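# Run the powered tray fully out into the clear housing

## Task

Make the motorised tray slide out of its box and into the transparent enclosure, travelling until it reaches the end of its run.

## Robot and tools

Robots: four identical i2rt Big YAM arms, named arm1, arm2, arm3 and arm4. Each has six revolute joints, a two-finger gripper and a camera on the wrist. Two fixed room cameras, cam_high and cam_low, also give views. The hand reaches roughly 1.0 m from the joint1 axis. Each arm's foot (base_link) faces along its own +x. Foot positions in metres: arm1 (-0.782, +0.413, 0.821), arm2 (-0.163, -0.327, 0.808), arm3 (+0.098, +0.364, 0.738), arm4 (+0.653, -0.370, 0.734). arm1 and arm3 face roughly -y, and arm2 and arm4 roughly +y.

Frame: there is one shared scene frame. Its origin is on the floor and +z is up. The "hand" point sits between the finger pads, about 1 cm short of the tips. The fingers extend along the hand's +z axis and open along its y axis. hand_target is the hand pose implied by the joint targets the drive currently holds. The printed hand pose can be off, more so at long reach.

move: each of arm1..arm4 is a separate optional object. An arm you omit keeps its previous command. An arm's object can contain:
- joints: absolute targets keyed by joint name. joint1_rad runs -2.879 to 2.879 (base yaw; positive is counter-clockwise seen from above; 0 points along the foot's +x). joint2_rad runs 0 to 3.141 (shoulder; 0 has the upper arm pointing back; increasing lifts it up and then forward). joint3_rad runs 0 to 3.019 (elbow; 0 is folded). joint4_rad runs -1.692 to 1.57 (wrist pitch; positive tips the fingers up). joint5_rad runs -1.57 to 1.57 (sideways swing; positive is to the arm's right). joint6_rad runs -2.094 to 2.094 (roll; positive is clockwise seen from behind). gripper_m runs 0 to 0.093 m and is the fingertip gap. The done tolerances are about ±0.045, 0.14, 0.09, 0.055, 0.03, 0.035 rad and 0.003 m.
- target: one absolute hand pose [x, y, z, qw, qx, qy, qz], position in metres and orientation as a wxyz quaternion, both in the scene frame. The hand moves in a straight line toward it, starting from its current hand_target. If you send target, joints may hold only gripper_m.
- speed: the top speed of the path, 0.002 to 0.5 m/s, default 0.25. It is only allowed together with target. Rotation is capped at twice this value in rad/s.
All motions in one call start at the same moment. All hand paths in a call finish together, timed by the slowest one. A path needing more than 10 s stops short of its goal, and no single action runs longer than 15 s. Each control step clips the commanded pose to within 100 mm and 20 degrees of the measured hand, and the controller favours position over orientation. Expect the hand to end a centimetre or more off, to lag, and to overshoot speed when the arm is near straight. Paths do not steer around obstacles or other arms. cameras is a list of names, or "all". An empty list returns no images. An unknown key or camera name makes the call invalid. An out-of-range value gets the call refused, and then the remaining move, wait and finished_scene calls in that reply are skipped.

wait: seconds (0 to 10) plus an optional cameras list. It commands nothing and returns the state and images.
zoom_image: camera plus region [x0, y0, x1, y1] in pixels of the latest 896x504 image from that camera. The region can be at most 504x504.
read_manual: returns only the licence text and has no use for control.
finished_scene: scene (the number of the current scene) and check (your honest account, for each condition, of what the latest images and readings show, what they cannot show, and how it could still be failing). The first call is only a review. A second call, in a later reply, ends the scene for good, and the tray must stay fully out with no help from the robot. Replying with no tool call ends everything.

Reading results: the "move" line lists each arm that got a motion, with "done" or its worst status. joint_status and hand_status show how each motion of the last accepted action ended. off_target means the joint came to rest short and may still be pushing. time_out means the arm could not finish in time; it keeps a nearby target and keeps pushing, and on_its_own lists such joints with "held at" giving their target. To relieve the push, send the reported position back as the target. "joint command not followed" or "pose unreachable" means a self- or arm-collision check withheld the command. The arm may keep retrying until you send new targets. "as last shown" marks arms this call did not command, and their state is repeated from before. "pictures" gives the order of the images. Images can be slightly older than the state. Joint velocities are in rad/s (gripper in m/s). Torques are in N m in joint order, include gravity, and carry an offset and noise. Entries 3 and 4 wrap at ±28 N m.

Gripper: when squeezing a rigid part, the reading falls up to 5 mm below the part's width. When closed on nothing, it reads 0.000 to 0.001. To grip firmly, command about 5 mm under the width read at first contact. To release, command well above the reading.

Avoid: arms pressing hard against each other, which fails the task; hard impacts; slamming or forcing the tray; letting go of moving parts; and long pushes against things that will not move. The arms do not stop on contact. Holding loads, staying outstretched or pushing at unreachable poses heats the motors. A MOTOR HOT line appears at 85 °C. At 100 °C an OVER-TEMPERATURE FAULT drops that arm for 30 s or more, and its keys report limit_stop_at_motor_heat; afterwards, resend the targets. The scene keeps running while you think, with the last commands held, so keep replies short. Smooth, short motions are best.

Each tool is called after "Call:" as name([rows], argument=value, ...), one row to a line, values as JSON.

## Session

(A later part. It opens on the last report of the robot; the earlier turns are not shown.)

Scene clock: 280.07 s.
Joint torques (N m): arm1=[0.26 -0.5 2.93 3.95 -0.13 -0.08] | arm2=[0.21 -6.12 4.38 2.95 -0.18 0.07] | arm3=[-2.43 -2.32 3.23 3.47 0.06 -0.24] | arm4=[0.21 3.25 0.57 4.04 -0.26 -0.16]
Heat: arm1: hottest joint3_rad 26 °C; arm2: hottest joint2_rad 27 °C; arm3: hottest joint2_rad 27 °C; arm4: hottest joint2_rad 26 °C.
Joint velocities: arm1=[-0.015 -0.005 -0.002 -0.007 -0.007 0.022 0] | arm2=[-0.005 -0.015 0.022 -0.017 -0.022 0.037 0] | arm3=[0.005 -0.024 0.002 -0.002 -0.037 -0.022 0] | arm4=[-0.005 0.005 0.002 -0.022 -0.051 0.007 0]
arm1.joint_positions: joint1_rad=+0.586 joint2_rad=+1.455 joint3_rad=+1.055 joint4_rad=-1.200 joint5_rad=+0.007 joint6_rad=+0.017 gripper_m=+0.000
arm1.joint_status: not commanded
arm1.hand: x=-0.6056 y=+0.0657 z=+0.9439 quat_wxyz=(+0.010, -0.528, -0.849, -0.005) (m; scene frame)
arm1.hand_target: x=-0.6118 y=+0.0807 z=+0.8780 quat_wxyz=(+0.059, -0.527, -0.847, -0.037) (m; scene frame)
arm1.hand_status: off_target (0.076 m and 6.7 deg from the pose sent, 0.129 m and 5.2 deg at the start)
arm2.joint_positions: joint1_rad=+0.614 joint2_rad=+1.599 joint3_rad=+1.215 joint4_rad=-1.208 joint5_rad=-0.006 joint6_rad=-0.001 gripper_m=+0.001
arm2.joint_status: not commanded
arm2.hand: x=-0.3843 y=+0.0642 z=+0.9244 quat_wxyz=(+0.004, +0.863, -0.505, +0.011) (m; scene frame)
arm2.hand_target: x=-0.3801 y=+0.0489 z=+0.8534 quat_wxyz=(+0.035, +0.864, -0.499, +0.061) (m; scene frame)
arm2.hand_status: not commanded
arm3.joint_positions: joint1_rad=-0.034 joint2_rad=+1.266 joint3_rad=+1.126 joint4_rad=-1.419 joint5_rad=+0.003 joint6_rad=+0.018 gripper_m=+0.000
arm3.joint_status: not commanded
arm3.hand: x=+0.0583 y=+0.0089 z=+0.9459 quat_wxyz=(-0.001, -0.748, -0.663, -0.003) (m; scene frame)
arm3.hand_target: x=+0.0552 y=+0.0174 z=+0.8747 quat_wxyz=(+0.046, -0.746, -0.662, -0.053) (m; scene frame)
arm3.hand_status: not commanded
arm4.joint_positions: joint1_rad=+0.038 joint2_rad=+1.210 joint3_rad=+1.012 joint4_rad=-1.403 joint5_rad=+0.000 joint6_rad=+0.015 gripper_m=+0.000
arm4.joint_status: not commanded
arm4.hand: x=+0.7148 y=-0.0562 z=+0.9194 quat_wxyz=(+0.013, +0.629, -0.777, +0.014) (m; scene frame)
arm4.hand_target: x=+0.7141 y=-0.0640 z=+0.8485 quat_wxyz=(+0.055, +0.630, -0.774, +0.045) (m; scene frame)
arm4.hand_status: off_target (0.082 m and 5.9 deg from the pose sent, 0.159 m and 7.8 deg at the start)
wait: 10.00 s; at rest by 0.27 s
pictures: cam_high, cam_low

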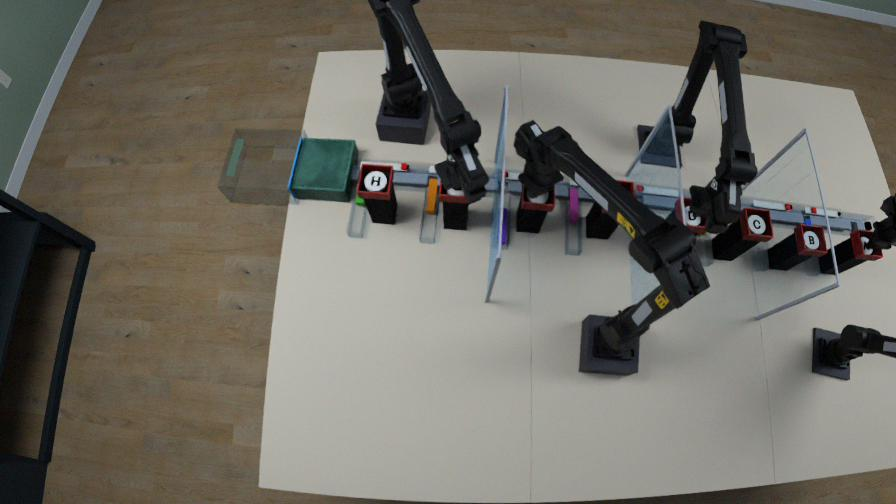

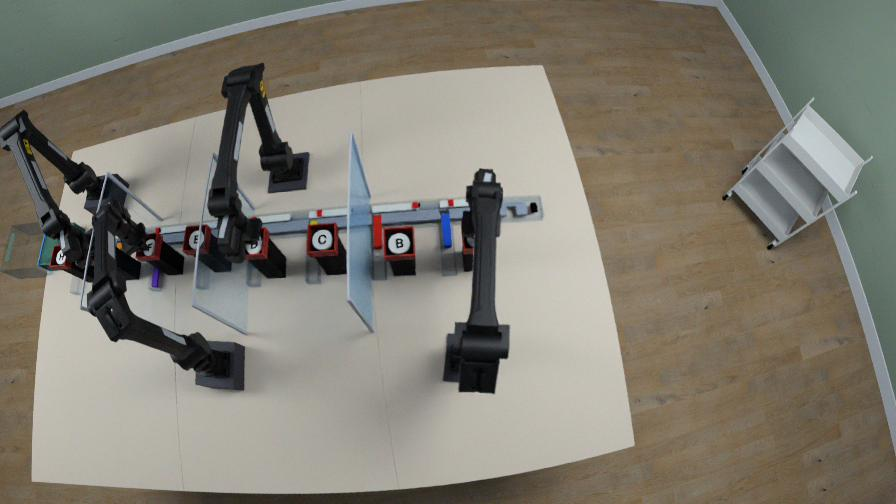

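Call:
wait(seconds=10, cameras=[])

Call:
wait(seconds=10, cameras=[])

Call:
wait(seconds=10, cameras=[])

Call:
wait(seconds=10, cameras=["cam_high", "cam_low"])

Call:
zoom_image(camera="cam_low", region=[360, 190, 500, 290])

Call:
zoom_image(camera="cam_low", region=[230, 190, 370, 290])

Scene clock: 291.30 s.
Joint torques (N m): arm1=[0.44 -0.67 2.92 3.88 -0.14 -0.07] | arm2=[-0.15 -5.83 4.42 2.96 -0.2 0.07] | arm3=[-2.32 -2.37 3.26 3.49 0.07 -0.24] | arm4=[0.15 3.25 0.57 4.05 -0.26 -0.16]
Heat: arm1: hottest joint3_rad 26 °C; arm2: hottest joint2_rad 27 °C; arm3: hottest joint2_rad 27 °C; arm4: hottest joint2_rad 26 °C.
Joint velocities: arm1=[0.005 -0.015 -0.002 -0.017 0.007 -0.022 0] | arm2=[0.005 -0.015 -0.022 -0.027 0.051 -0.066 -0.001] | arm3=[-0.005 -0.005 -0.012 -0.007 0.066 -0.022 0] | arm4=[-0.024 -0.005 -0.002 -0.002 0.066 -0.051 -0.002]
arm1.joint_positions: joint1_rad=+0.586 joint2_rad=+1.455 joint3_rad=+1.055 joint4_rad=-1.200 joint5_rad=+0.007 joint6_rad=+0.017 gripper_m=+0.000
arm1.joint_status: not commanded
arm1.hand: x=-0.6056 y=+0.0657 z=+0.9439 quat_wxyz=(+0.010, -0.528, -0.849, -0.005) (m; scene frame)
arm1.hand_target: x=-0.6118 y=+0.0807 z=+0.8780 quat_wxyz=(+0.059, -0.527, -0.847, -0.037) (m; scene frame)
arm1.hand_status: off_target (0.076 m and 6.7 deg from the pose sent, 0.129 m and 5.2 deg at the start)
arm2.joint_positions: joint1_rad=+0.614 joint2_rad=+1.599 joint3_rad=+1.215 joint4_rad=-1.208 joint5_rad=-0.006 joint6_rad=-0.001 gripper_m=+0.001
arm2.joint_status: not commanded
arm2.hand: x=-0.3843 y=+0.0642 z=+0.9244 quat_wxyz=(+0.004, +0.863, -0.505, +0.011) (m; scene frame)
arm2.hand_target: x=-0.3801 y=+0.0489 z=+0.8534 quat_wxyz=(+0.035, +0.864, -0.499, +0.061) (m; scene frame)
arm2.hand_status: not commanded
arm3.joint_positions: joint1_rad=-0.034 joint2_rad=+1.266 joint3_rad=+1.126 joint4_rad=-1.419 joint5_rad=+0.003 joint6_rad=+0.018 gripper_m=+0.000
arm3.joint_status: not commanded
arm3.hand: x=+0.0583 y=+0.0089 z=+0.9459 quat_wxyz=(-0.001, -0.748, -0.663, -0.003) (m; scene frame)
arm3.hand_target: x=+0.0552 y=+0.0174 z=+0.8747 quat_wxyz=(+0.046, -0.746, -0.662, -0.053) (m; scene frame)
arm3.hand_status: not commanded
arm4.joint_positions: joint1_rad=+0.038 joint2_rad=+1.210 joint3_rad=+1.012 joint4_rad=-1.403 joint5_rad=+0.000 joint6_rad=+0.015 gripper_m=+0.000
arm4.joint_status: not commanded
arm4.hand: x=+0.7148 y=-0.0562 z=+0.9194 quat_wxyz=(+0.013, +0.629, -0.777, +0.014) (m; scene frame)
arm4.hand_target: x=+0.7141 y=-0.0640 z=+0.8485 quat_wxyz=(+0.055, +0.630, -0.774, +0.045) (m; scene frame)
arm4.hand_status: off_target (0.082 m and 5.9 deg from the pose sent, 0.159 m and 7.8 deg at the start)
wait: 10.00 s; at rest from the start
pictures: none
No camera images: "cameras" was empty.

Scene clock: 301.30 s.
Joint torques (N m): arm1=[0.5 -0.5 2.92 3.89 -0.14 -0.06] | arm2=[0.38 -5.77 4.41 3.02 -0.17 0.05] | arm3=[-2.43 -2.32 3.22 3.48 0.07 -0.24] | arm4=[0.21 3.19 0.57 4.04 -0.26 -0.16]
Heat: arm1: hottest joint3_rad 26 °C; arm2: hottest joint2_rad 27 °C; arm3: hottest joint2_rad 27 °C; arm4: hottest joint2_rad 26 °C.
Joint velocities: arm1=[0.005 -0.005 0.007 -0.002 -0.022 -0.022 -0.001] | arm2=[-0.005 -0.005 0.002 -0.007 0.022 -0.081 0] | arm3=[-0.005 -0.015 0.002 -0.002 -0.037 -0.007 0] | arm4=[-0.015 -0.005 0.007 -0.017 -0.051 -0.051 0]
arm1.joint_positions: joint1_rad=+0.586 joint2_rad=+1.455 joint3_rad=+1.055 joint4_rad=-1.200 joint5_rad=+0.007 joint6_rad=+0.017 gripper_m=+0.000
arm1.joint_status: not commanded
arm1.hand: x=-0.6056 y=+0.0657 z=+0.9439 quat_wxyz=(+0.010, -0.528, -0.849, -0.005) (m; scene frame)
arm1.hand_target: x=-0.6118 y=+0.0807 z=+0.8780 quat_wxyz=(+0.059, -0.527, -0.847, -0.037) (m; scene frame)
arm1.hand_status: off_target (0.076 m and 6.7 deg from the pose sent, 0.129 m and 5.2 deg at the start)
arm2.joint_positions: joint1_rad=+0.614 joint2_rad=+1.599 joint3_rad=+1.215 joint4_rad=-1.208 joint5_rad=-0.006 joint6_rad=-0.001 gripper_m=+0.001
arm2.joint_status: not commanded
arm2.hand: x=-0.3843 y=+0.0642 z=+0.9244 quat_wxyz=(+0.004, +0.863, -0.505, +0.011) (m; scene frame)
arm2.hand_target: x=-0.3801 y=+0.0489 z=+0.8534 quat_wxyz=(+0.035, +0.864, -0.499, +0.061) (m; scene frame)
arm2.hand_status: not commanded
arm3.joint_positions: joint1_rad=-0.034 joint2_rad=+1.266 joint3_rad=+1.126 joint4_rad=-1.419 joint5_rad=+0.003 joint6_rad=+0.018 gripper_m=+0.000
arm3.joint_status: not commanded
arm3.hand: x=+0.0583 y=+0.0089 z=+0.9459 quat_wxyz=(-0.001, -0.748, -0.663, -0.003) (m; scene frame)
arm3.hand_target: x=+0.0552 y=+0.0174 z=+0.8747 quat_wxyz=(+0.046, -0.746, -0.662, -0.053) (m; scene frame)
arm3.hand_status: not commanded
arm4.joint_positions: joint1_rad=+0.038 joint2_rad=+1.210 joint3_rad=+1.012 joint4_rad=-1.403 joint5_rad=+0.000 joint6_rad=+0.015 gripper_m=+0.000
arm4.joint_status: not commanded
arm4.hand: x=+0.7148 y=-0.0562 z=+0.9194 quat_wxyz=(+0.013, +0.629, -0.777, +0.014) (m; scene frame)
arm4.hand_target: x=+0.7141 y=-0.0640 z=+0.8485 quat_wxyz=(+0.055, +0.630, -0.774, +0.045) (m; scene frame)
arm4.hand_status: off_target (0.082 m and 5.9 deg from the pose sent, 0.159 m and 7.8 deg at the start)
wait: 10.00 s; at rest by 0.27 s
pictures: none
No camera images: "cameras" was empty.

Scene clock: 311.30 s.
Joint torques (N m): arm1=[0.38 -0.56 2.91 3.89 -0.13 -0.07] | arm2=[-0.15 -5.54 4.4 2.84 -0.18 0.06] | arm3=[-2.37 -2.37 3.25 3.47 0.07 -0.24] | arm4=[0.15 3.19 0.55 4.04 -0.26 -0.17]
Heat: arm1: hottest joint3_rad 26 °C; arm2: hottest joint2_rad 27 °C; arm3: hottest joint2_rad 27 °C; arm4: hottest joint2_rad 26 °C.
Joint velocities: arm1=[-0.005 -0.005 -0.017 -0.002 -0.051 0.022 0] | arm2=[0.005 -0.015 0.002 -0.017 0.007 -0.095 -0.001] | arm3=[-0.005 -0.005 -0.012 -0.012 -0.007 -0.037 -0.002] | arm4=[-0.015 -0.005 0.002 0.012 -0.007 -0.037 0]
arm1.joint_positions: joint1_rad=+0.586 joint2_rad=+1.455 joint3_rad=+1.055 joint4_rad=-1.200 joint5_rad=+0.007 joint6_rad=+0.017 gripper_m=+0.000
arm1.joint_status: not commanded
arm1.hand: x=-0.6056 y=+0.0657 z=+0.9439 quat_wxyz=(+0.010, -0.528, -0.849, -0.005) (m; scene frame)
arm1.hand_target: x=-0.6118 y=+0.0807 z=+0.8780 quat_wxyz=(+0.059, -0.527, -0.847, -0.037) (m; scene frame)
arm1.hand_status: off_target (0.076 m and 6.7 deg from the pose sent, 0.129 m and 5.2 deg at the start)
arm2.joint_positions: joint1_rad=+0.614 joint2_rad=+1.599 joint3_rad=+1.215 joint4_rad=-1.208 joint5_rad=-0.006 joint6_rad=-0.001 gripper_m=+0.001
arm2.joint_status: not commanded
arm2.hand: x=-0.3843 y=+0.0642 z=+0.9244 quat_wxyz=(+0.004, +0.863, -0.505, +0.011) (m; scene frame)
arm2.hand_target: x=-0.3801 y=+0.0489 z=+0.8534 quat_wxyz=(+0.035, +0.864, -0.499, +0.061) (m; scene frame)
arm2.hand_status: not commanded
arm3.joint_positions: joint1_rad=-0.034 joint2_rad=+1.266 joint3_rad=+1.126 joint4_rad=-1.419 joint5_rad=+0.003 joint6_rad=+0.018 gripper_m=+0.000
arm3.joint_status: not commanded
arm3.hand: x=+0.0583 y=+0.0089 z=+0.9459 quat_wxyz=(-0.001, -0.748, -0.663, -0.003) (m; scene frame)
arm3.hand_target: x=+0.0552 y=+0.0174 z=+0.8747 quat_wxyz=(+0.046, -0.746, -0.662, -0.053) (m; scene frame)
arm3.hand_status: not commanded
arm4.joint_positions: joint1_rad=+0.038 joint2_rad=+1.210 joint3_rad=+1.012 joint4_rad=-1.403 joint5_rad=+0.000 joint6_rad=+0.015 gripper_m=+0.000
arm4.joint_status: not commanded
arm4.hand: x=+0.7148 y=-0.0562 z=+0.9194 quat_wxyz=(+0.013, +0.629, -0.777, +0.014) (m; scene frame)
arm4.hand_target: x=+0.7141 y=-0.0640 z=+0.8485 quat_wxyz=(+0.055, +0.630, -0.774, +0.045) (m; scene frame)
arm4.hand_status: off_target (0.082 m and 5.9 deg from the pose sent, 0.159 m and 7.8 deg at the start)
wait: 10.00 s; at rest by 0.27 s
pictures: none
No camera images: "cameras" was empty.

Scene clock: 321.30 s.
Joint torques (N m): arm1=[0.32 -0.5 2.89 3.89 -0.13 -0.05] | arm2=[-0.32 -6.3 4.37 2.92 -0.17 0.02] | arm3=[-2.49 -2.32 3.23 3.45 0.07 -0.24] | arm4=[0.21 3.19 0.55 4.04 -0.26 -0.16]
Heat: arm1: hottest joint3_rad 26 °C; arm2: hottest joint2_rad 27 °C; arm3: hottest joint2_rad 27 °C; arm4: hottest joint2_rad 26 °C.
Joint velocities: arm1=[0.015 0.005 0.002 0.002 0.022 -0.007 0] | arm2=[0.015 -0.005 0.007 -0.032 -0.037 -0.037 -0.001] | arm3=[-0.005 0.005 -0.007 -0.017 -0.066 -0.051 0.001] | arm4=[0.005 -0.015 -0.017 0.007 0.007 -0.007 -0.002]
arm1.joint_positions: joint1_rad=+0.586 joint2_rad=+1.455 joint3_rad=+1.055 joint4_rad=-1.200 joint5_rad=+0.007 joint6_rad=+0.017 gripper_m=+0.000
arm1.joint_status: not commanded
arm1.hand: x=-0.6056 y=+0.0657 z=+0.9439 quat_wxyz=(+0.010, -0.528, -0.849, -0.005) (m; scene frame)
arm1.hand_target: x=-0.6118 y=+0.0807 z=+0.8780 quat_wxyz=(+0.059, -0.527, -0.847, -0.037) (m; scene frame)
arm1.hand_status: off_target (0.076 m and 6.7 deg from the pose sent, 0.129 m and 5.2 deg at the start)
arm2.joint_positions: joint1_rad=+0.614 joint2_rad=+1.599 joint3_rad=+1.215 joint4_rad=-1.208 joint5_rad=-0.006 joint6_rad=-0.001 gripper_m=+0.001
arm2.joint_status: not commanded
arm2.hand: x=-0.3843 y=+0.0642 z=+0.9244 quat_wxyz=(+0.004, +0.863, -0.505, +0.011) (m; scene frame)
arm2.hand_target: x=-0.3801 y=+0.0489 z=+0.8534 quat_wxyz=(+0.035, +0.864, -0.499, +0.061) (m; scene frame)
arm2.hand_status: not commanded
arm3.joint_positions: joint1_rad=-0.034 joint2_rad=+1.266 joint3_rad=+1.126 joint4_rad=-1.419 joint5_rad=+0.003 joint6_rad=+0.018 gripper_m=+0.000
arm3.joint_status: not commanded
arm3.hand: x=+0.0583 y=+0.0089 z=+0.9459 quat_wxyz=(-0.001, -0.748, -0.663, -0.003) (m; scene frame)
arm3.hand_target: x=+0.0552 y=+0.0174 z=+0.8747 quat_wxyz=(+0.046, -0.746, -0.662, -0.053) (m; scene frame)
arm3.hand_status: not commanded
arm4.joint_positions: joint1_rad=+0.038 joint2_rad=+1.210 joint3_rad=+1.012 joint4_rad=-1.403 joint5_rad=+0.000 joint6_rad=+0.015 gripper_m=+0.000
arm4.joint_status: not commanded
arm4.hand: x=+0.7148 y=-0.0562 z=+0.9194 quat_wxyz=(+0.013, +0.629, -0.777, +0.014) (m; scene frame)
arm4.hand_target: x=+0.7141 y=-0.0640 z=+0.8485 quat_wxyz=(+0.055, +0.630, -0.774, +0.045) (m; scene frame)
arm4.hand_status: off_target (0.082 m and 5.9 deg from the pose sent, 0.159 m and 7.8 deg at the start)
wait: 10.00 s; at rest by 0.27 s
pictures: cam_high, cam_low

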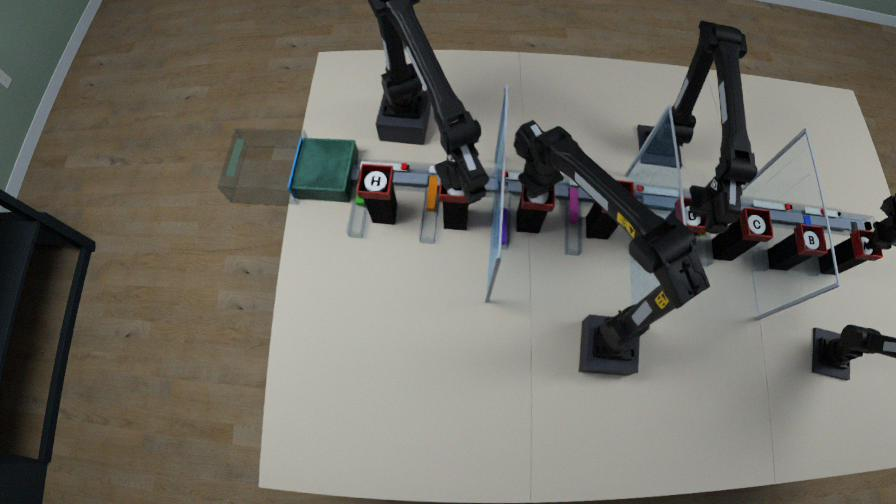

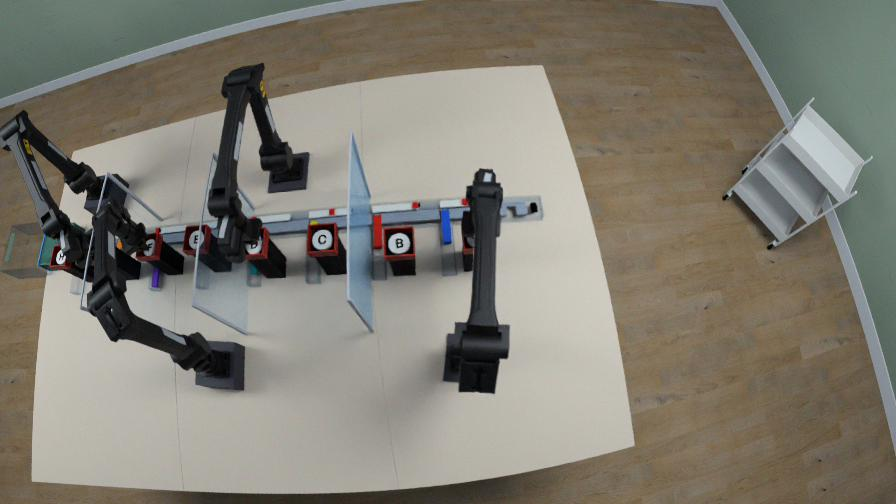

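Scaled by 3.600 from the camera's 896x504 image, which has a finer 1280x720 frame.

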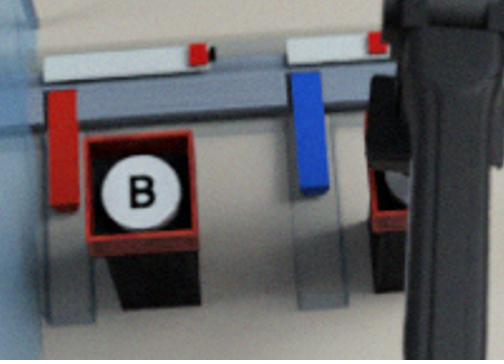

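Scaled by 3.600 from the camera's 896x504 image, which has a finer 1280x720 frame.

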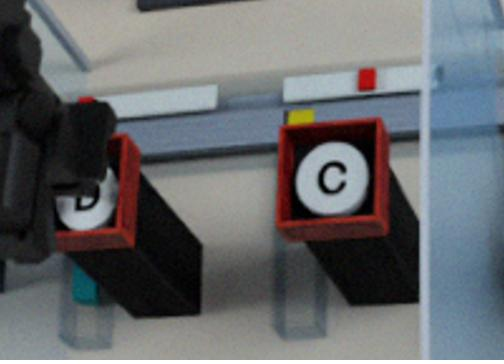

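Call:
wait(seconds=10, cameras=[])

Call:
wait(seconds=10, cameras=[])

Call:
wait(seconds=10, cameras=[])

Call:
wait(seconds=10, cameras=[])

Call:
wait(seconds=10, cameras=[])

Call:
wait(seconds=10, cameras=["cam_high", "cam_low"])

Call:
zoom_image(camera="cam_low", region=[360, 190, 500, 290])

Call:
zoom_image(camera="cam_low", region=[230, 190, 370, 290])

Call:
zoom_image(camera="cam_high", region=[320, 150, 480, 250])

Scene clock: 331.80 s.
Joint torques (N m): arm1=[0.38 -0.62 2.93 3.93 -0.13 -0.06] | arm2=[-0.15 -5.95 4.56 2.93 -0.2 0.05] | arm3=[-2.32 -2.2 3.23 3.45 0.06 -0.23] | arm4=[0.21 3.19 0.57 4.04 -0.26 -0.16]
Heat: arm1: hottest joint3_rad 26 °C; arm2: hottest joint2_rad 27 °C; arm3: hottest joint2_rad 27 °C; arm4: hottest joint2_rad 26 °C.
Joint velocities: arm1=[-0.005 -0.005 0.002 -0.007 0.051 0.037 0.001] | arm2=[0.005 0.005 0.002 0.002 0.007 -0.066 -0.001] | arm3=[-0.005 -0.005 0.007 0.007 -0.007 0.081 0] | arm4=[-0.034 0.005 -0.002 -0.007 -0.022 -0.022 -0.001]
arm1.joint_positions: joint1_rad=+0.586 joint2_rad=+1.455 joint3_rad=+1.055 joint4_rad=-1.200 joint5_rad=+0.007 joint6_rad=+0.017 gripper_m=+0.000
arm1.joint_status: not commanded
arm1.hand: x=-0.6056 y=+0.0657 z=+0.9439 quat_wxyz=(+0.010, -0.528, -0.849, -0.005) (m; scene frame)
arm1.hand_target: x=-0.6118 y=+0.0807 z=+0.8780 quat_wxyz=(+0.059, -0.527, -0.847, -0.037) (m; scene frame)
arm1.hand_status: off_target (0.076 m and 6.7 deg from the pose sent, 0.129 m and 5.2 deg at the start)
arm2.joint_positions: joint1_rad=+0.614 joint2_rad=+1.599 joint3_rad=+1.215 joint4_rad=-1.208 joint5_rad=-0.006 joint6_rad=-0.001 gripper_m=+0.001
arm2.joint_status: not commanded
arm2.hand: x=-0.3843 y=+0.0642 z=+0.9244 quat_wxyz=(+0.004, +0.863, -0.505, +0.011) (m; scene frame)
arm2.hand_target: x=-0.3801 y=+0.0489 z=+0.8534 quat_wxyz=(+0.035, +0.864, -0.499, +0.061) (m; scene frame)
arm2.hand_status: not commanded
arm3.joint_positions: joint1_rad=-0.034 joint2_rad=+1.266 joint3_rad=+1.126 joint4_rad=-1.419 joint5_rad=+0.003 joint6_rad=+0.018 gripper_m=+0.000
arm3.joint_status: not commanded
arm3.hand: x=+0.0583 y=+0.0089 z=+0.9459 quat_wxyz=(-0.001, -0.748, -0.663, -0.003) (m; scene frame)
arm3.hand_target: x=+0.0552 y=+0.0174 z=+0.8747 quat_wxyz=(+0.046, -0.746, -0.662, -0.053) (m; scene frame)
arm3.hand_status: not commanded
arm4.joint_positions: joint1_rad=+0.038 joint2_rad=+1.210 joint3_rad=+1.012 joint4_rad=-1.403 joint5_rad=+0.000 joint6_rad=+0.015 gripper_m=+0.000
arm4.joint_status: not commanded
arm4.hand: x=+0.7148 y=-0.0562 z=+0.9194 quat_wxyz=(+0.013, +0.629, -0.777, +0.014) (m; scene frame)
arm4.hand_target: x=+0.7141 y=-0.0640 z=+0.8485 quat_wxyz=(+0.055, +0.630, -0.774, +0.045) (m; scene frame)
arm4.hand_status: off_target (0.082 m and 5.9 deg from the pose sent, 0.159 m and 7.8 deg at the start)
wait: 10.00 s; at rest from the start
pictures: none
No camera images: "cameras" was empty.

Scene clock: 341.80 s.
Joint torques (N m): arm1=[0.44 -0.67 2.93 3.93 -0.13 -0.06] | arm2=[-0.03 -5.83 4.63 2.92 -0.19 0.02] | arm3=[-2.32 -2.26 3.23 3.48 0.05 -0.24] | arm4=[0.26 3.25 0.55 4.04 -0.26 -0.16]
Heat: arm1: hottest joint3_rad 26 °C; arm2: hottest joint2_rad 27 °C; arm3: hottest joint2_rad 26 °C; arm4: hottest joint2_rad 26 °C.
Joint velocities: arm1=[0.005 -0.015 -0.002 -0.007 -0.007 0.007 0] | arm2=[0.005 -0.005 -0.022 -0.007 -0.037 -0.037 -0.001] | arm3=[-0.005 -0.015 -0.007 0.007 -0.037 -0.066 0] | arm4=[-0.005 0.005 0.007 0.022 0.037 -0.051 0]
arm1.joint_positions: joint1_rad=+0.586 joint2_rad=+1.455 joint3_rad=+1.055 joint4_rad=-1.200 joint5_rad=+0.007 joint6_rad=+0.017 gripper_m=+0.000
arm1.joint_status: not commanded
arm1.hand: x=-0.6056 y=+0.0657 z=+0.9439 quat_wxyz=(+0.010, -0.528, -0.849, -0.005) (m; scene frame)
arm1.hand_target: x=-0.6118 y=+0.0807 z=+0.8780 quat_wxyz=(+0.059, -0.527, -0.847, -0.037) (m; scene frame)
arm1.hand_status: off_target (0.076 m and 6.7 deg from the pose sent, 0.129 m and 5.2 deg at the start)
arm2.joint_positions: joint1_rad=+0.614 joint2_rad=+1.599 joint3_rad=+1.215 joint4_rad=-1.208 joint5_rad=-0.006 joint6_rad=-0.001 gripper_m=+0.001
arm2.joint_status: not commanded
arm2.hand: x=-0.3843 y=+0.0642 z=+0.9244 quat_wxyz=(+0.004, +0.863, -0.505, +0.011) (m; scene frame)
arm2.hand_target: x=-0.3801 y=+0.0489 z=+0.8534 quat_wxyz=(+0.035, +0.864, -0.499, +0.061) (m; scene frame)
arm2.hand_status: not commanded
arm3.joint_positions: joint1_rad=-0.034 joint2_rad=+1.266 joint3_rad=+1.126 joint4_rad=-1.419 joint5_rad=+0.003 joint6_rad=+0.018 gripper_m=+0.000
arm3.joint_status: not commanded
arm3.hand: x=+0.0583 y=+0.0089 z=+0.9459 quat_wxyz=(-0.001, -0.748, -0.663, -0.003) (m; scene frame)
arm3.hand_target: x=+0.0552 y=+0.0174 z=+0.8747 quat_wxyz=(+0.046, -0.746, -0.662, -0.053) (m; scene frame)
arm3.hand_status: not commanded
arm4.joint_positions: joint1_rad=+0.038 joint2_rad=+1.210 joint3_rad=+1.012 joint4_rad=-1.403 joint5_rad=+0.000 joint6_rad=+0.015 gripper_m=+0.000
arm4.joint_status: not commanded
arm4.hand: x=+0.7148 y=-0.0562 z=+0.9194 quat_wxyz=(+0.013, +0.629, -0.777, +0.014) (m; scene frame)
arm4.hand_target: x=+0.7141 y=-0.0640 z=+0.8485 quat_wxyz=(+0.055, +0.630, -0.774, +0.045) (m; scene frame)
arm4.hand_status: off_target (0.082 m and 5.9 deg from the pose sent, 0.159 m and 7.8 deg at the start)
wait: 10.00 s; at rest by 0.27 s
pictures: none
No camera images: "cameras" was empty.

Scene clock: 351.80 s.
Joint torques (N m): arm1=[0.38 -0.5 2.92 3.95 -0.14 -0.05] | arm2=[0.15 -5.89 4.45 2.91 -0.18 0.04] | arm3=[-2.32 -2.2 3.22 3.44 0.06 -0.24] | arm4=[0.15 3.25 0.57 4.05 -0.26 -0.16]
Heat: arm1: hottest joint3_rad 26 °C; arm2: hottest joint2_rad 27 °C; arm3: hottest joint2_rad 26 °C; arm4: hottest joint2_rad 26 °C.
Joint velocities: arm1=[-0.015 -0.015 0.012 -0.017 0.007 0.022 0] | arm2=[-0.005 -0.015 0.022 0.017 -0.022 0.007 -0.001] | arm3=[-0.005 -0.024 -0.002 0.012 -0.007 -0.007 0] | arm4=[0.005 -0.005 -0.007 0.002 0.022 -0.022 0]
arm1.joint_positions: joint1_rad=+0.586 joint2_rad=+1.455 joint3_rad=+1.055 joint4_rad=-1.200 joint5_rad=+0.007 joint6_rad=+0.017 gripper_m=+0.000
arm1.joint_status: not commanded
arm1.hand: x=-0.6056 y=+0.0657 z=+0.9439 quat_wxyz=(+0.010, -0.528, -0.849, -0.005) (m; scene frame)
arm1.hand_target: x=-0.6118 y=+0.0807 z=+0.8780 quat_wxyz=(+0.059, -0.527, -0.847, -0.037) (m; scene frame)
arm1.hand_status: off_target (0.076 m and 6.7 deg from the pose sent, 0.129 m and 5.2 deg at the start)
arm2.joint_positions: joint1_rad=+0.614 joint2_rad=+1.599 joint3_rad=+1.215 joint4_rad=-1.208 joint5_rad=-0.006 joint6_rad=-0.001 gripper_m=+0.001
arm2.joint_status: not commanded
arm2.hand: x=-0.3843 y=+0.0642 z=+0.9244 quat_wxyz=(+0.004, +0.863, -0.505, +0.011) (m; scene frame)
arm2.hand_target: x=-0.3801 y=+0.0489 z=+0.8534 quat_wxyz=(+0.035, +0.864, -0.499, +0.061) (m; scene frame)
arm2.hand_status: not commanded
arm3.joint_positions: joint1_rad=-0.034 joint2_rad=+1.266 joint3_rad=+1.126 joint4_rad=-1.419 joint5_rad=+0.003 joint6_rad=+0.018 gripper_m=+0.000
arm3.joint_status: not commanded
arm3.hand: x=+0.0583 y=+0.0089 z=+0.9459 quat_wxyz=(-0.001, -0.748, -0.663, -0.003) (m; scene frame)
arm3.hand_target: x=+0.0552 y=+0.0174 z=+0.8747 quat_wxyz=(+0.046, -0.746, -0.662, -0.053) (m; scene frame)
arm3.hand_status: not commanded
arm4.joint_positions: joint1_rad=+0.038 joint2_rad=+1.210 joint3_rad=+1.012 joint4_rad=-1.403 joint5_rad=+0.000 joint6_rad=+0.015 gripper_m=+0.000
arm4.joint_status: not commanded
arm4.hand: x=+0.7148 y=-0.0562 z=+0.9194 quat_wxyz=(+0.013, +0.629, -0.777, +0.014) (m; scene frame)
arm4.hand_target: x=+0.7141 y=-0.0640 z=+0.8485 quat_wxyz=(+0.055, +0.630, -0.774, +0.045) (m; scene frame)
arm4.hand_status: off_target (0.082 m and 5.9 deg from the pose sent, 0.159 m and 7.8 deg at the start)
wait: 10.00 s; at rest by 0.27 s
pictures: none
No camera images: "cameras" was empty.

Scene clock: 361.80 s.
Joint torques (N m): arm1=[0.38 -0.5 2.88 3.9 -0.14 -0.07] | arm2=[0.09 -6.01 4.31 2.97 -0.2 0.05] | arm3=[-2.37 -2.32 3.22 3.48 0.07 -0.23] | arm4=[0.15 3.25 0.58 4.05 -0.26 -0.17]
Heat: arm1: hottest joint3_rad 26 °C; arm2: hottest joint2_rad 27 °C; arm3: hottest joint2_rad 26 °C; arm4: hottest joint2_rad 26 °C.
Joint velocities: arm1=[0.005 0.005 -0.012 0.002 -0.051 -0.022 -0.001] | arm2=[-0.005 0.005 -0.007 -0.012 -0.022 -0.037 0.001] | arm3=[0.005 0.005 -0.017 0.007 -0.022 -0.022 0] | arm4=[0.015 0.005 -0.002 -0.012 -0.022 0.022 -0.002]
arm1.joint_positions: joint1_rad=+0.586 joint2_rad=+1.455 joint3_rad=+1.055 joint4_rad=-1.200 joint5_rad=+0.007 joint6_rad=+0.017 gripper_m=+0.000
arm1.joint_status: not commanded
arm1.hand: x=-0.6056 y=+0.0657 z=+0.9439 quat_wxyz=(+0.010, -0.528, -0.849, -0.005) (m; scene frame)
arm1.hand_target: x=-0.6118 y=+0.0807 z=+0.8780 quat_wxyz=(+0.059, -0.527, -0.847, -0.037) (m; scene frame)
arm1.hand_status: off_target (0.076 m and 6.7 deg from the pose sent, 0.129 m and 5.2 deg at the start)
arm2.joint_positions: joint1_rad=+0.614 joint2_rad=+1.599 joint3_rad=+1.215 joint4_rad=-1.208 joint5_rad=-0.006 joint6_rad=-0.001 gripper_m=+0.001
arm2.joint_status: not commanded
arm2.hand: x=-0.3843 y=+0.0642 z=+0.9244 quat_wxyz=(+0.004, +0.863, -0.505, +0.011) (m; scene frame)
arm2.hand_target: x=-0.3801 y=+0.0489 z=+0.8534 quat_wxyz=(+0.035, +0.864, -0.499, +0.061) (m; scene frame)
arm2.hand_status: not commanded
arm3.joint_positions: joint1_rad=-0.034 joint2_rad=+1.266 joint3_rad=+1.126 joint4_rad=-1.419 joint5_rad=+0.003 joint6_rad=+0.018 gripper_m=+0.000
arm3.joint_status: not commanded
arm3.hand: x=+0.0583 y=+0.0089 z=+0.9459 quat_wxyz=(-0.001, -0.748, -0.663, -0.003) (m; scene frame)
arm3.hand_target: x=+0.0552 y=+0.0174 z=+0.8747 quat_wxyz=(+0.046, -0.746, -0.662, -0.053) (m; scene frame)
arm3.hand_status: not commanded
arm4.joint_positions: joint1_rad=+0.038 joint2_rad=+1.210 joint3_rad=+1.012 joint4_rad=-1.403 joint5_rad=+0.000 joint6_rad=+0.015 gripper_m=+0.000
arm4.joint_status: not commanded
arm4.hand: x=+0.7148 y=-0.0562 z=+0.9194 quat_wxyz=(+0.013, +0.629, -0.777, +0.014) (m; scene frame)
arm4.hand_target: x=+0.7141 y=-0.0640 z=+0.8485 quat_wxyz=(+0.055, +0.630, -0.774, +0.045) (m; scene frame)
arm4.hand_status: off_target (0.082 m and 5.9 deg from the pose sent, 0.159 m and 7.8 deg at the start)
wait: 10.00 s; at rest by 0.27 s
pictures: none
No camera images: "cameras" was empty.

Scene clock: 371.80 s.
Joint torques (N m): arm1=[0.44 -0.62 2.96 3.93 -0.13 -0.07] | arm2=[0.32 -5.89 4.44 2.92 -0.17 0.04] | arm3=[-2.55 -2.26 3.25 3.48 0.07 -0.23] | arm4=[0.21 3.19 0.57 4.04 -0.26 -0.16]
Heat: arm1: hottest joint3_rad 26 °C; arm2: hottest joint2_rad 27 °C; arm3: hottest joint2_rad 26 °C; arm4: hottest joint2_rad 26 °C.
Joint velocities: arm1=[-0.024 -0.005 0.007 0.012 -0.022 0.022 0] | arm2=[0.005 0.005 0.007 -0.007 0.051 0.051 0.001] | arm3=[-0.005 -0.015 -0.002 0.002 0.051 -0.051 0] | arm4=[-0.015 -0.005 -0.012 0.002 -0.007 -0.037 0.002]
arm1.joint_positions: joint1_rad=+0.586 joint2_rad=+1.455 joint3_rad=+1.055 joint4_rad=-1.200 joint5_rad=+0.007 joint6_rad=+0.017 gripper_m=+0.000
arm1.joint_status: not commanded
arm1.hand: x=-0.6056 y=+0.0657 z=+0.9439 quat_wxyz=(+0.010, -0.528, -0.849, -0.005) (m; scene frame)
arm1.hand_target: x=-0.6118 y=+0.0807 z=+0.8780 quat_wxyz=(+0.059, -0.527, -0.847, -0.037) (m; scene frame)
arm1.hand_status: off_target (0.076 m and 6.7 deg from the pose sent, 0.129 m and 5.2 deg at the start)
arm2.joint_positions: joint1_rad=+0.614 joint2_rad=+1.599 joint3_rad=+1.215 joint4_rad=-1.208 joint5_rad=-0.006 joint6_rad=-0.001 gripper_m=+0.001
arm2.joint_status: not commanded
arm2.hand: x=-0.3843 y=+0.0642 z=+0.9244 quat_wxyz=(+0.004, +0.863, -0.505, +0.011) (m; scene frame)
arm2.hand_target: x=-0.3801 y=+0.0489 z=+0.8534 quat_wxyz=(+0.035, +0.864, -0.499, +0.061) (m; scene frame)
arm2.hand_status: not commanded
arm3.joint_positions: joint1_rad=-0.034 joint2_rad=+1.266 joint3_rad=+1.126 joint4_rad=-1.419 joint5_rad=+0.003 joint6_rad=+0.018 gripper_m=+0.000
arm3.joint_status: not commanded
arm3.hand: x=+0.0583 y=+0.0089 z=+0.9459 quat_wxyz=(-0.001, -0.748, -0.663, -0.003) (m; scene frame)
arm3.hand_target: x=+0.0552 y=+0.0174 z=+0.8747 quat_wxyz=(+0.046, -0.746, -0.662, -0.053) (m; scene frame)
arm3.hand_status: not commanded
arm4.joint_positions: joint1_rad=+0.038 joint2_rad=+1.210 joint3_rad=+1.012 joint4_rad=-1.403 joint5_rad=+0.000 joint6_rad=+0.015 gripper_m=+0.000
arm4.joint_status: not commanded
arm4.hand: x=+0.7148 y=-0.0562 z=+0.9194 quat_wxyz=(+0.013, +0.629, -0.777, +0.014) (m; scene frame)
arm4.hand_target: x=+0.7141 y=-0.0640 z=+0.8485 quat_wxyz=(+0.055, +0.630, -0.774, +0.045) (m; scene frame)
arm4.hand_status: off_target (0.082 m and 5.9 deg from the pose sent, 0.159 m and 7.8 deg at the start)
wait: 10.00 s; at rest by 0.27 s
pictures: none
No camera images: "cameras" was empty.

Scene clock: 381.80 s.
Joint torques (N m): arm1=[0.38 -0.56 2.88 3.93 -0.12 -0.06] | arm2=[-0.38 -5.83 4.44 3 -0.14 0.05] | arm3=[-2.26 -2.26 3.22 3.47 0.06 -0.24] | arm4=[0.15 3.25 0.57 4.04 -0.26 -0.16]
Heat: arm1: hottest joint3_rad 26 °C; arm2: hottest joint2_rad 27 °C; arm3: hottest joint2_rad 26 °C; arm4: hottest joint2_rad 26 °C.
Joint velocities: arm1=[-0.015 -0.005 0.007 0.012 -0.007 0.007 0.001] | arm2=[-0.005 -0.005 -0.002 0.002 0.081 0.007 0] | arm3=[-0.005 0.005 -0.012 0.002 0.007 -0.007 0] | arm4=[-0.005 0.005 0.002 0.002 -0.007 -0.022 0.001]
arm1.joint_positions: joint1_rad=+0.586 joint2_rad=+1.455 joint3_rad=+1.055 joint4_rad=-1.200 joint5_rad=+0.007 joint6_rad=+0.017 gripper_m=+0.000
arm1.joint_status: not commanded
arm1.hand: x=-0.6056 y=+0.0657 z=+0.9439 quat_wxyz=(+0.010, -0.528, -0.849, -0.005) (m; scene frame)
arm1.hand_target: x=-0.6118 y=+0.0807 z=+0.8780 quat_wxyz=(+0.059, -0.527, -0.847, -0.037) (m; scene frame)
arm1.hand_status: off_target (0.076 m and 6.7 deg from the pose sent, 0.129 m and 5.2 deg at the start)
arm2.joint_positions: joint1_rad=+0.614 joint2_rad=+1.599 joint3_rad=+1.215 joint4_rad=-1.208 joint5_rad=-0.006 joint6_rad=-0.001 gripper_m=+0.001
arm2.joint_status: not commanded
arm2.hand: x=-0.3843 y=+0.0642 z=+0.9244 quat_wxyz=(+0.004, +0.863, -0.505, +0.011) (m; scene frame)
arm2.hand_target: x=-0.3801 y=+0.0489 z=+0.8534 quat_wxyz=(+0.035, +0.864, -0.499, +0.061) (m; scene frame)
arm2.hand_status: not commanded
arm3.joint_positions: joint1_rad=-0.034 joint2_rad=+1.266 joint3_rad=+1.126 joint4_rad=-1.419 joint5_rad=+0.003 joint6_rad=+0.018 gripper_m=+0.000
arm3.joint_status: not commanded
arm3.hand: x=+0.0583 y=+0.0089 z=+0.9459 quat_wxyz=(-0.001, -0.748, -0.663, -0.003) (m; scene frame)
arm3.hand_target: x=+0.0552 y=+0.0174 z=+0.8747 quat_wxyz=(+0.046, -0.746, -0.662, -0.053) (m; scene frame)
arm3.hand_status: not commanded
arm4.joint_positions: joint1_rad=+0.038 joint2_rad=+1.210 joint3_rad=+1.012 joint4_rad=-1.403 joint5_rad=+0.000 joint6_rad=+0.015 gripper_m=+0.000
arm4.joint_status: not commanded
arm4.hand: x=+0.7148 y=-0.0562 z=+0.9194 quat_wxyz=(+0.013, +0.629, -0.777, +0.014) (m; scene frame)
arm4.hand_target: x=+0.7141 y=-0.0640 z=+0.8485 quat_wxyz=(+0.055, +0.630, -0.774, +0.045) (m; scene frame)
arm4.hand_status: off_target (0.082 m and 5.9 deg from the pose sent, 0.159 m and 7.8 deg at the start)
wait: 10.00 s; at rest by 0.27 s
pictures: cam_high, cam_low

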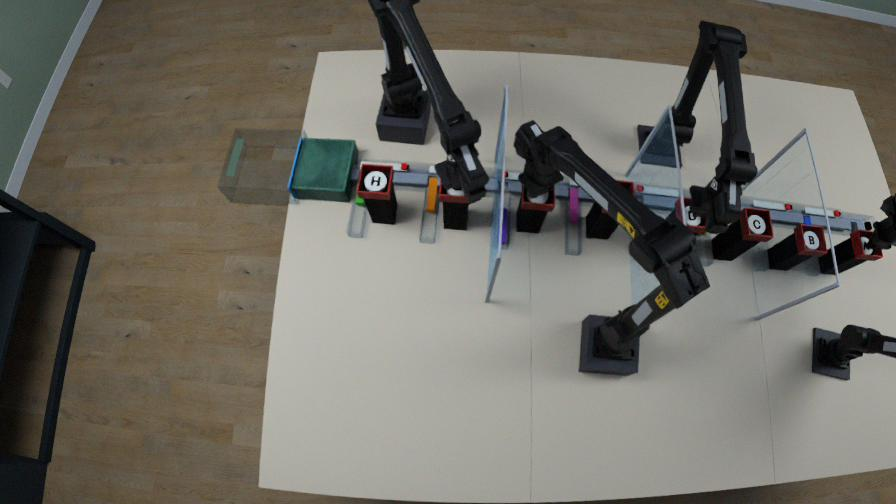

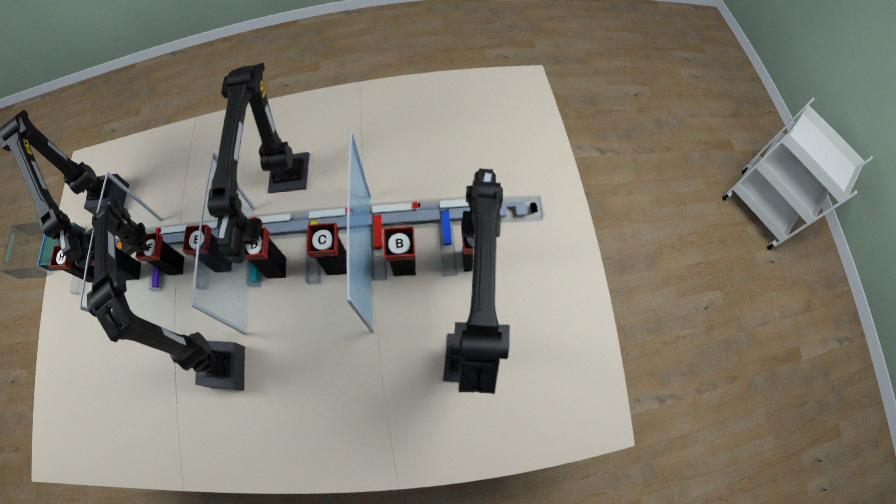

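Scaled by 3.600 from the camera's 896x504 image, which has a finer 1280x720 frame.

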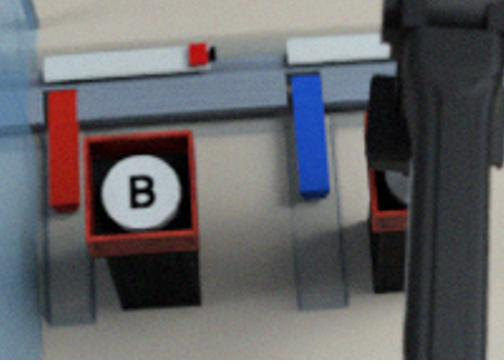

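Scaled by 3.600 from the camera's 896x504 image, which has a finer 1280x720 frame.

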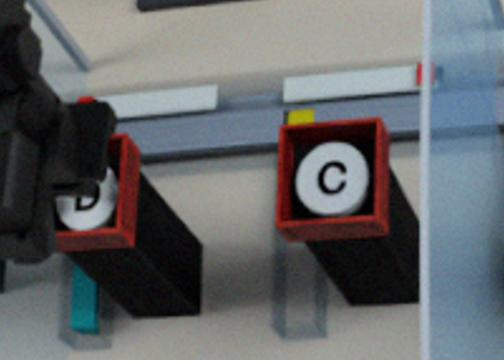

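Scaled by 3.150 from the camera's 896x504 image, which has a finer 1280x720 frame.

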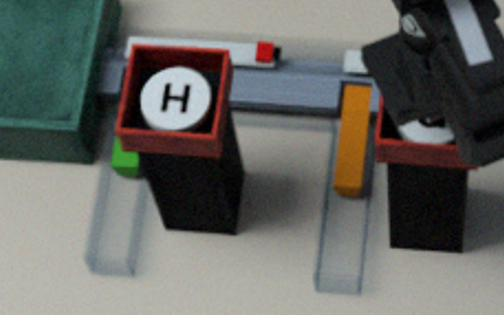

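Call:
wait(seconds=10, cameras=[])

Call:
wait(seconds=10, cameras=[])

Call:
wait(seconds=10, cameras=["cam_high", "cam_low"])

Call:
zoom_image(camera="cam_low", region=[360, 190, 500, 290])

Call:
zoom_image(camera="cam_high", region=[320, 150, 480, 250])

Call:
zoom_image(camera="cam_low", region=[310, 190, 450, 290])

Scene clock: 392.17 s.
Joint torques (N m): arm1=[0.32 -0.56 2.91 3.9 -0.14 -0.05] | arm2=[0.15 -5.95 4.53 2.93 -0.19 0.06] | arm3=[-2.32 -2.26 3.23 3.47 0.06 -0.24] | arm4=[0.21 3.25 0.55 4.04 -0.26 -0.16]
Heat: arm1: hottest joint3_rad 26 °C; arm2: hottest joint2_rad 27 °C; arm3: hottest joint2_rad 26 °C; arm4: hottest joint2_rad 26 °C.
Joint velocities: arm1=[-0.005 0.005 -0.007 -0.017 0.007 0.037 -0.001] | arm2=[-0.015 0.005 -0.012 -0.012 0.051 -0.007 -0.001] | arm3=[0.005 -0.015 0.002 0.012 -0.037 -0.022 -0.001] | arm4=[-0.015 0.005 0.002 -0.002 0.037 0.037 -0.001]
arm1.joint_positions: joint1_rad=+0.586 joint2_rad=+1.455 joint3_rad=+1.055 joint4_rad=-1.200 joint5_rad=+0.007 joint6_rad=+0.017 gripper_m=+0.000
arm1.joint_status: not commanded
arm1.hand: x=-0.6056 y=+0.0657 z=+0.9439 quat_wxyz=(+0.010, -0.528, -0.849, -0.005) (m; scene frame)
arm1.hand_target: x=-0.6118 y=+0.0807 z=+0.8780 quat_wxyz=(+0.059, -0.527, -0.847, -0.037) (m; scene frame)
arm1.hand_status: off_target (0.076 m and 6.7 deg from the pose sent, 0.129 m and 5.2 deg at the start)
arm2.joint_positions: joint1_rad=+0.614 joint2_rad=+1.599 joint3_rad=+1.215 joint4_rad=-1.208 joint5_rad=-0.006 joint6_rad=-0.001 gripper_m=+0.001
arm2.joint_status: not commanded
arm2.hand: x=-0.3843 y=+0.0642 z=+0.9244 quat_wxyz=(+0.004, +0.863, -0.505, +0.011) (m; scene frame)
arm2.hand_target: x=-0.3801 y=+0.0489 z=+0.8534 quat_wxyz=(+0.035, +0.864, -0.499, +0.061) (m; scene frame)
arm2.hand_status: not commanded
arm3.joint_positions: joint1_rad=-0.034 joint2_rad=+1.266 joint3_rad=+1.126 joint4_rad=-1.419 joint5_rad=+0.003 joint6_rad=+0.018 gripper_m=+0.000
arm3.joint_status: not commanded
arm3.hand: x=+0.0583 y=+0.0089 z=+0.9459 quat_wxyz=(-0.001, -0.748, -0.663, -0.003) (m; scene frame)
arm3.hand_target: x=+0.0552 y=+0.0174 z=+0.8747 quat_wxyz=(+0.046, -0.746, -0.662, -0.053) (m; scene frame)
arm3.hand_status: not commanded
arm4.joint_positions: joint1_rad=+0.038 joint2_rad=+1.210 joint3_rad=+1.012 joint4_rad=-1.403 joint5_rad=+0.000 joint6_rad=+0.015 gripper_m=+0.000
arm4.joint_status: not commanded
arm4.hand: x=+0.7148 y=-0.0562 z=+0.9194 quat_wxyz=(+0.013, +0.629, -0.777, +0.014) (m; scene frame)
arm4.hand_target: x=+0.7141 y=-0.0640 z=+0.8485 quat_wxyz=(+0.055, +0.630, -0.774, +0.045) (m; scene frame)
arm4.hand_status: off_target (0.082 m and 5.9 deg from the pose sent, 0.159 m and 7.8 deg at the start)
wait: 10.00 s; at rest from the start
pictures: none
No camera images: "cameras" was empty.

Scene clock: 402.17 s.
Joint torques (N m): arm1=[0.44 -0.73 2.89 3.89 -0.14 -0.08] | arm2=[-0.21 -6.18 4.44 2.95 -0.16 0.07] | arm3=[-2.32 -2.26 3.25 3.49 0.06 -0.24] | arm4=[0.21 3.25 0.57 4.05 -0.26 -0.16]
Heat: arm1: hottest joint3_rad 26 °C; arm2: hottest joint2_rad 27 °C; arm3: hottest joint2_rad 26 °C; arm4: hottest joint2_rad 26 °C.
Joint velocities: arm1=[-0.005 0.005 -0.017 0.002 -0.007 -0.095 0] | arm2=[0.005 0.005 -0.007 0.007 -0.037 -0.007 0.001] | arm3=[-0.024 -0.015 -0.002 0.022 0.022 -0.066 -0.001] | arm4=[-0.005 -0.005 0.007 -0.012 -0.022 -0.007 -0.001]
arm1.joint_positions: joint1_rad=+0.586 joint2_rad=+1.455 joint3_rad=+1.055 joint4_rad=-1.200 joint5_rad=+0.007 joint6_rad=+0.017 gripper_m=+0.000
arm1.joint_status: not commanded
arm1.hand: x=-0.6056 y=+0.0657 z=+0.9439 quat_wxyz=(+0.010, -0.528, -0.849, -0.005) (m; scene frame)
arm1.hand_target: x=-0.6118 y=+0.0807 z=+0.8780 quat_wxyz=(+0.059, -0.527, -0.847, -0.037) (m; scene frame)
arm1.hand_status: off_target (0.076 m and 6.7 deg from the pose sent, 0.129 m and 5.2 deg at the start)
arm2.joint_positions: joint1_rad=+0.614 joint2_rad=+1.599 joint3_rad=+1.215 joint4_rad=-1.208 joint5_rad=-0.006 joint6_rad=-0.001 gripper_m=+0.001
arm2.joint_status: not commanded
arm2.hand: x=-0.3843 y=+0.0642 z=+0.9244 quat_wxyz=(+0.004, +0.863, -0.505, +0.011) (m; scene frame)
arm2.hand_target: x=-0.3801 y=+0.0489 z=+0.8534 quat_wxyz=(+0.035, +0.864, -0.499, +0.061) (m; scene frame)
arm2.hand_status: not commanded
arm3.joint_positions: joint1_rad=-0.034 joint2_rad=+1.266 joint3_rad=+1.126 joint4_rad=-1.419 joint5_rad=+0.003 joint6_rad=+0.018 gripper_m=+0.000
arm3.joint_status: not commanded
arm3.hand: x=+0.0583 y=+0.0089 z=+0.9459 quat_wxyz=(-0.001, -0.748, -0.663, -0.003) (m; scene frame)
arm3.hand_target: x=+0.0552 y=+0.0174 z=+0.8747 quat_wxyz=(+0.046, -0.746, -0.662, -0.053) (m; scene frame)
arm3.hand_status: not commanded
arm4.joint_positions: joint1_rad=+0.038 joint2_rad=+1.210 joint3_rad=+1.012 joint4_rad=-1.403 joint5_rad=+0.000 joint6_rad=+0.015 gripper_m=+0.000
arm4.joint_status: not commanded
arm4.hand: x=+0.7148 y=-0.0562 z=+0.9194 quat_wxyz=(+0.013, +0.629, -0.777, +0.014) (m; scene frame)
arm4.hand_target: x=+0.7141 y=-0.0640 z=+0.8485 quat_wxyz=(+0.055, +0.630, -0.774, +0.045) (m; scene frame)
arm4.hand_status: off_target (0.082 m and 5.9 deg from the pose sent, 0.159 m and 7.8 deg at the start)
wait: 10.00 s; at rest by 0.27 s
pictures: none
No camera images: "cameras" was empty.

Scene clock: 412.17 s.
Joint torques (N m): arm1=[0.5 -0.62 2.91 3.88 -0.14 -0.06] | arm2=[-0.21 -6.53 4.38 2.84 -0.18 0.05] | arm3=[-2.49 -2.32 3.23 3.44 0.06 -0.24] | arm4=[0.21 3.19 0.57 4.04 -0.26 -0.16]
Heat: arm1: hottest joint3_rad 26 °C; arm2: hottest joint2_rad 27 °C; arm3: hottest joint2_rad 26 °C; arm4: hottest joint2_rad 26 °C.
Joint velocities: arm1=[-0.015 0.005 -0.007 -0.002 0.007 -0.022 -0.001] | arm2=[-0.015 0.005 0.007 0.002 0.007 -0.037 -0.001] | arm3=[0.005 0.005 -0.017 -0.012 -0.007 -0.037 0] | arm4=[-0.005 -0.015 0.007 -0.007 0.066 -0.022 -0.001]
arm1.joint_positions: joint1_rad=+0.586 joint2_rad=+1.455 joint3_rad=+1.055 joint4_rad=-1.200 joint5_rad=+0.007 joint6_rad=+0.017 gripper_m=+0.000
arm1.joint_status: not commanded
arm1.hand: x=-0.6056 y=+0.0657 z=+0.9439 quat_wxyz=(+0.010, -0.528, -0.849, -0.005) (m; scene frame)
arm1.hand_target: x=-0.6118 y=+0.0807 z=+0.8780 quat_wxyz=(+0.059, -0.527, -0.847, -0.037) (m; scene frame)
arm1.hand_status: off_target (0.076 m and 6.7 deg from the pose sent, 0.129 m and 5.2 deg at the start)
arm2.joint_positions: joint1_rad=+0.614 joint2_rad=+1.599 joint3_rad=+1.215 joint4_rad=-1.208 joint5_rad=-0.006 joint6_rad=-0.001 gripper_m=+0.001
arm2.joint_status: not commanded
arm2.hand: x=-0.3843 y=+0.0642 z=+0.9244 quat_wxyz=(+0.004, +0.863, -0.505, +0.011) (m; scene frame)
arm2.hand_target: x=-0.3801 y=+0.0489 z=+0.8534 quat_wxyz=(+0.035, +0.864, -0.499, +0.061) (m; scene frame)
arm2.hand_status: not commanded
arm3.joint_positions: joint1_rad=-0.034 joint2_rad=+1.266 joint3_rad=+1.126 joint4_rad=-1.419 joint5_rad=+0.003 joint6_rad=+0.018 gripper_m=+0.000
arm3.joint_status: not commanded
arm3.hand: x=+0.0583 y=+0.0089 z=+0.9459 quat_wxyz=(-0.001, -0.748, -0.663, -0.003) (m; scene frame)
arm3.hand_target: x=+0.0552 y=+0.0174 z=+0.8747 quat_wxyz=(+0.046, -0.746, -0.662, -0.053) (m; scene frame)
arm3.hand_status: not commanded
arm4.joint_positions: joint1_rad=+0.038 joint2_rad=+1.210 joint3_rad=+1.012 joint4_rad=-1.403 joint5_rad=+0.000 joint6_rad=+0.015 gripper_m=+0.000
arm4.joint_status: not commanded
arm4.hand: x=+0.7148 y=-0.0562 z=+0.9194 quat_wxyz=(+0.013, +0.629, -0.777, +0.014) (m; scene frame)
arm4.hand_target: x=+0.7141 y=-0.0640 z=+0.8485 quat_wxyz=(+0.055, +0.630, -0.774, +0.045) (m; scene frame)
arm4.hand_status: off_target (0.082 m and 5.9 deg from the pose sent, 0.159 m and 7.8 deg at the start)
wait: 10.00 s; at rest by 0.27 s
pictures: cam_high, cam_low

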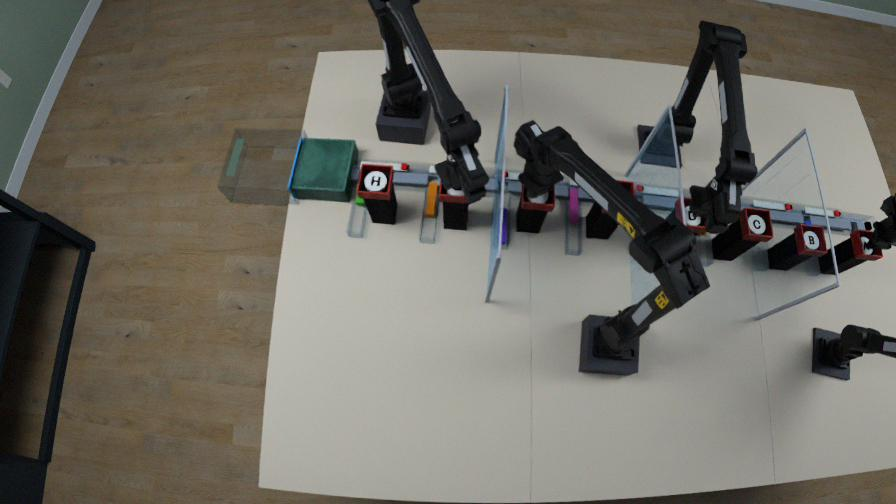

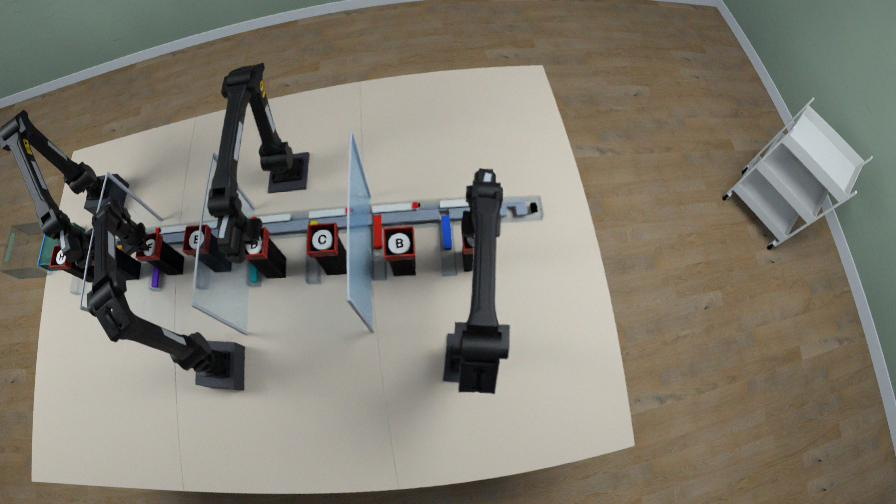

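Scaled by 3.600 from the camera's 896x504 image, which has a finer 1280x720 frame.

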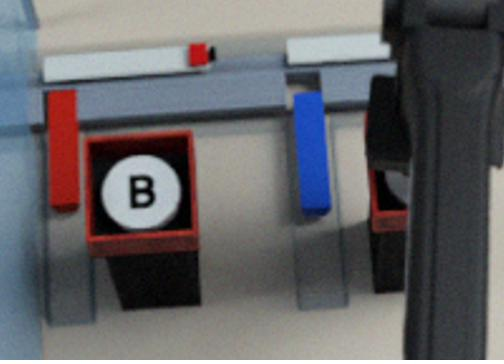

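Scaled by 3.150 from the camera's 896x504 image, which has a finer 1280x720 frame.

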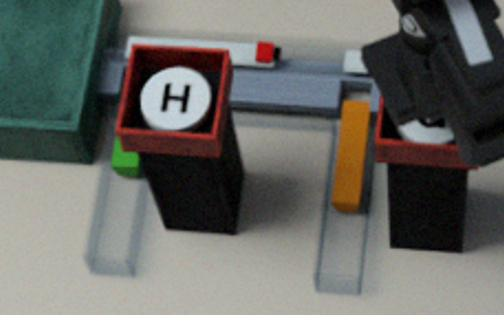

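Scaled by 3.600 from the camera's 896x504 image, which has a finer 1280x720 frame.

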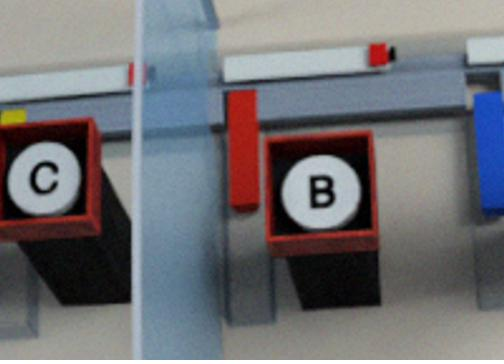

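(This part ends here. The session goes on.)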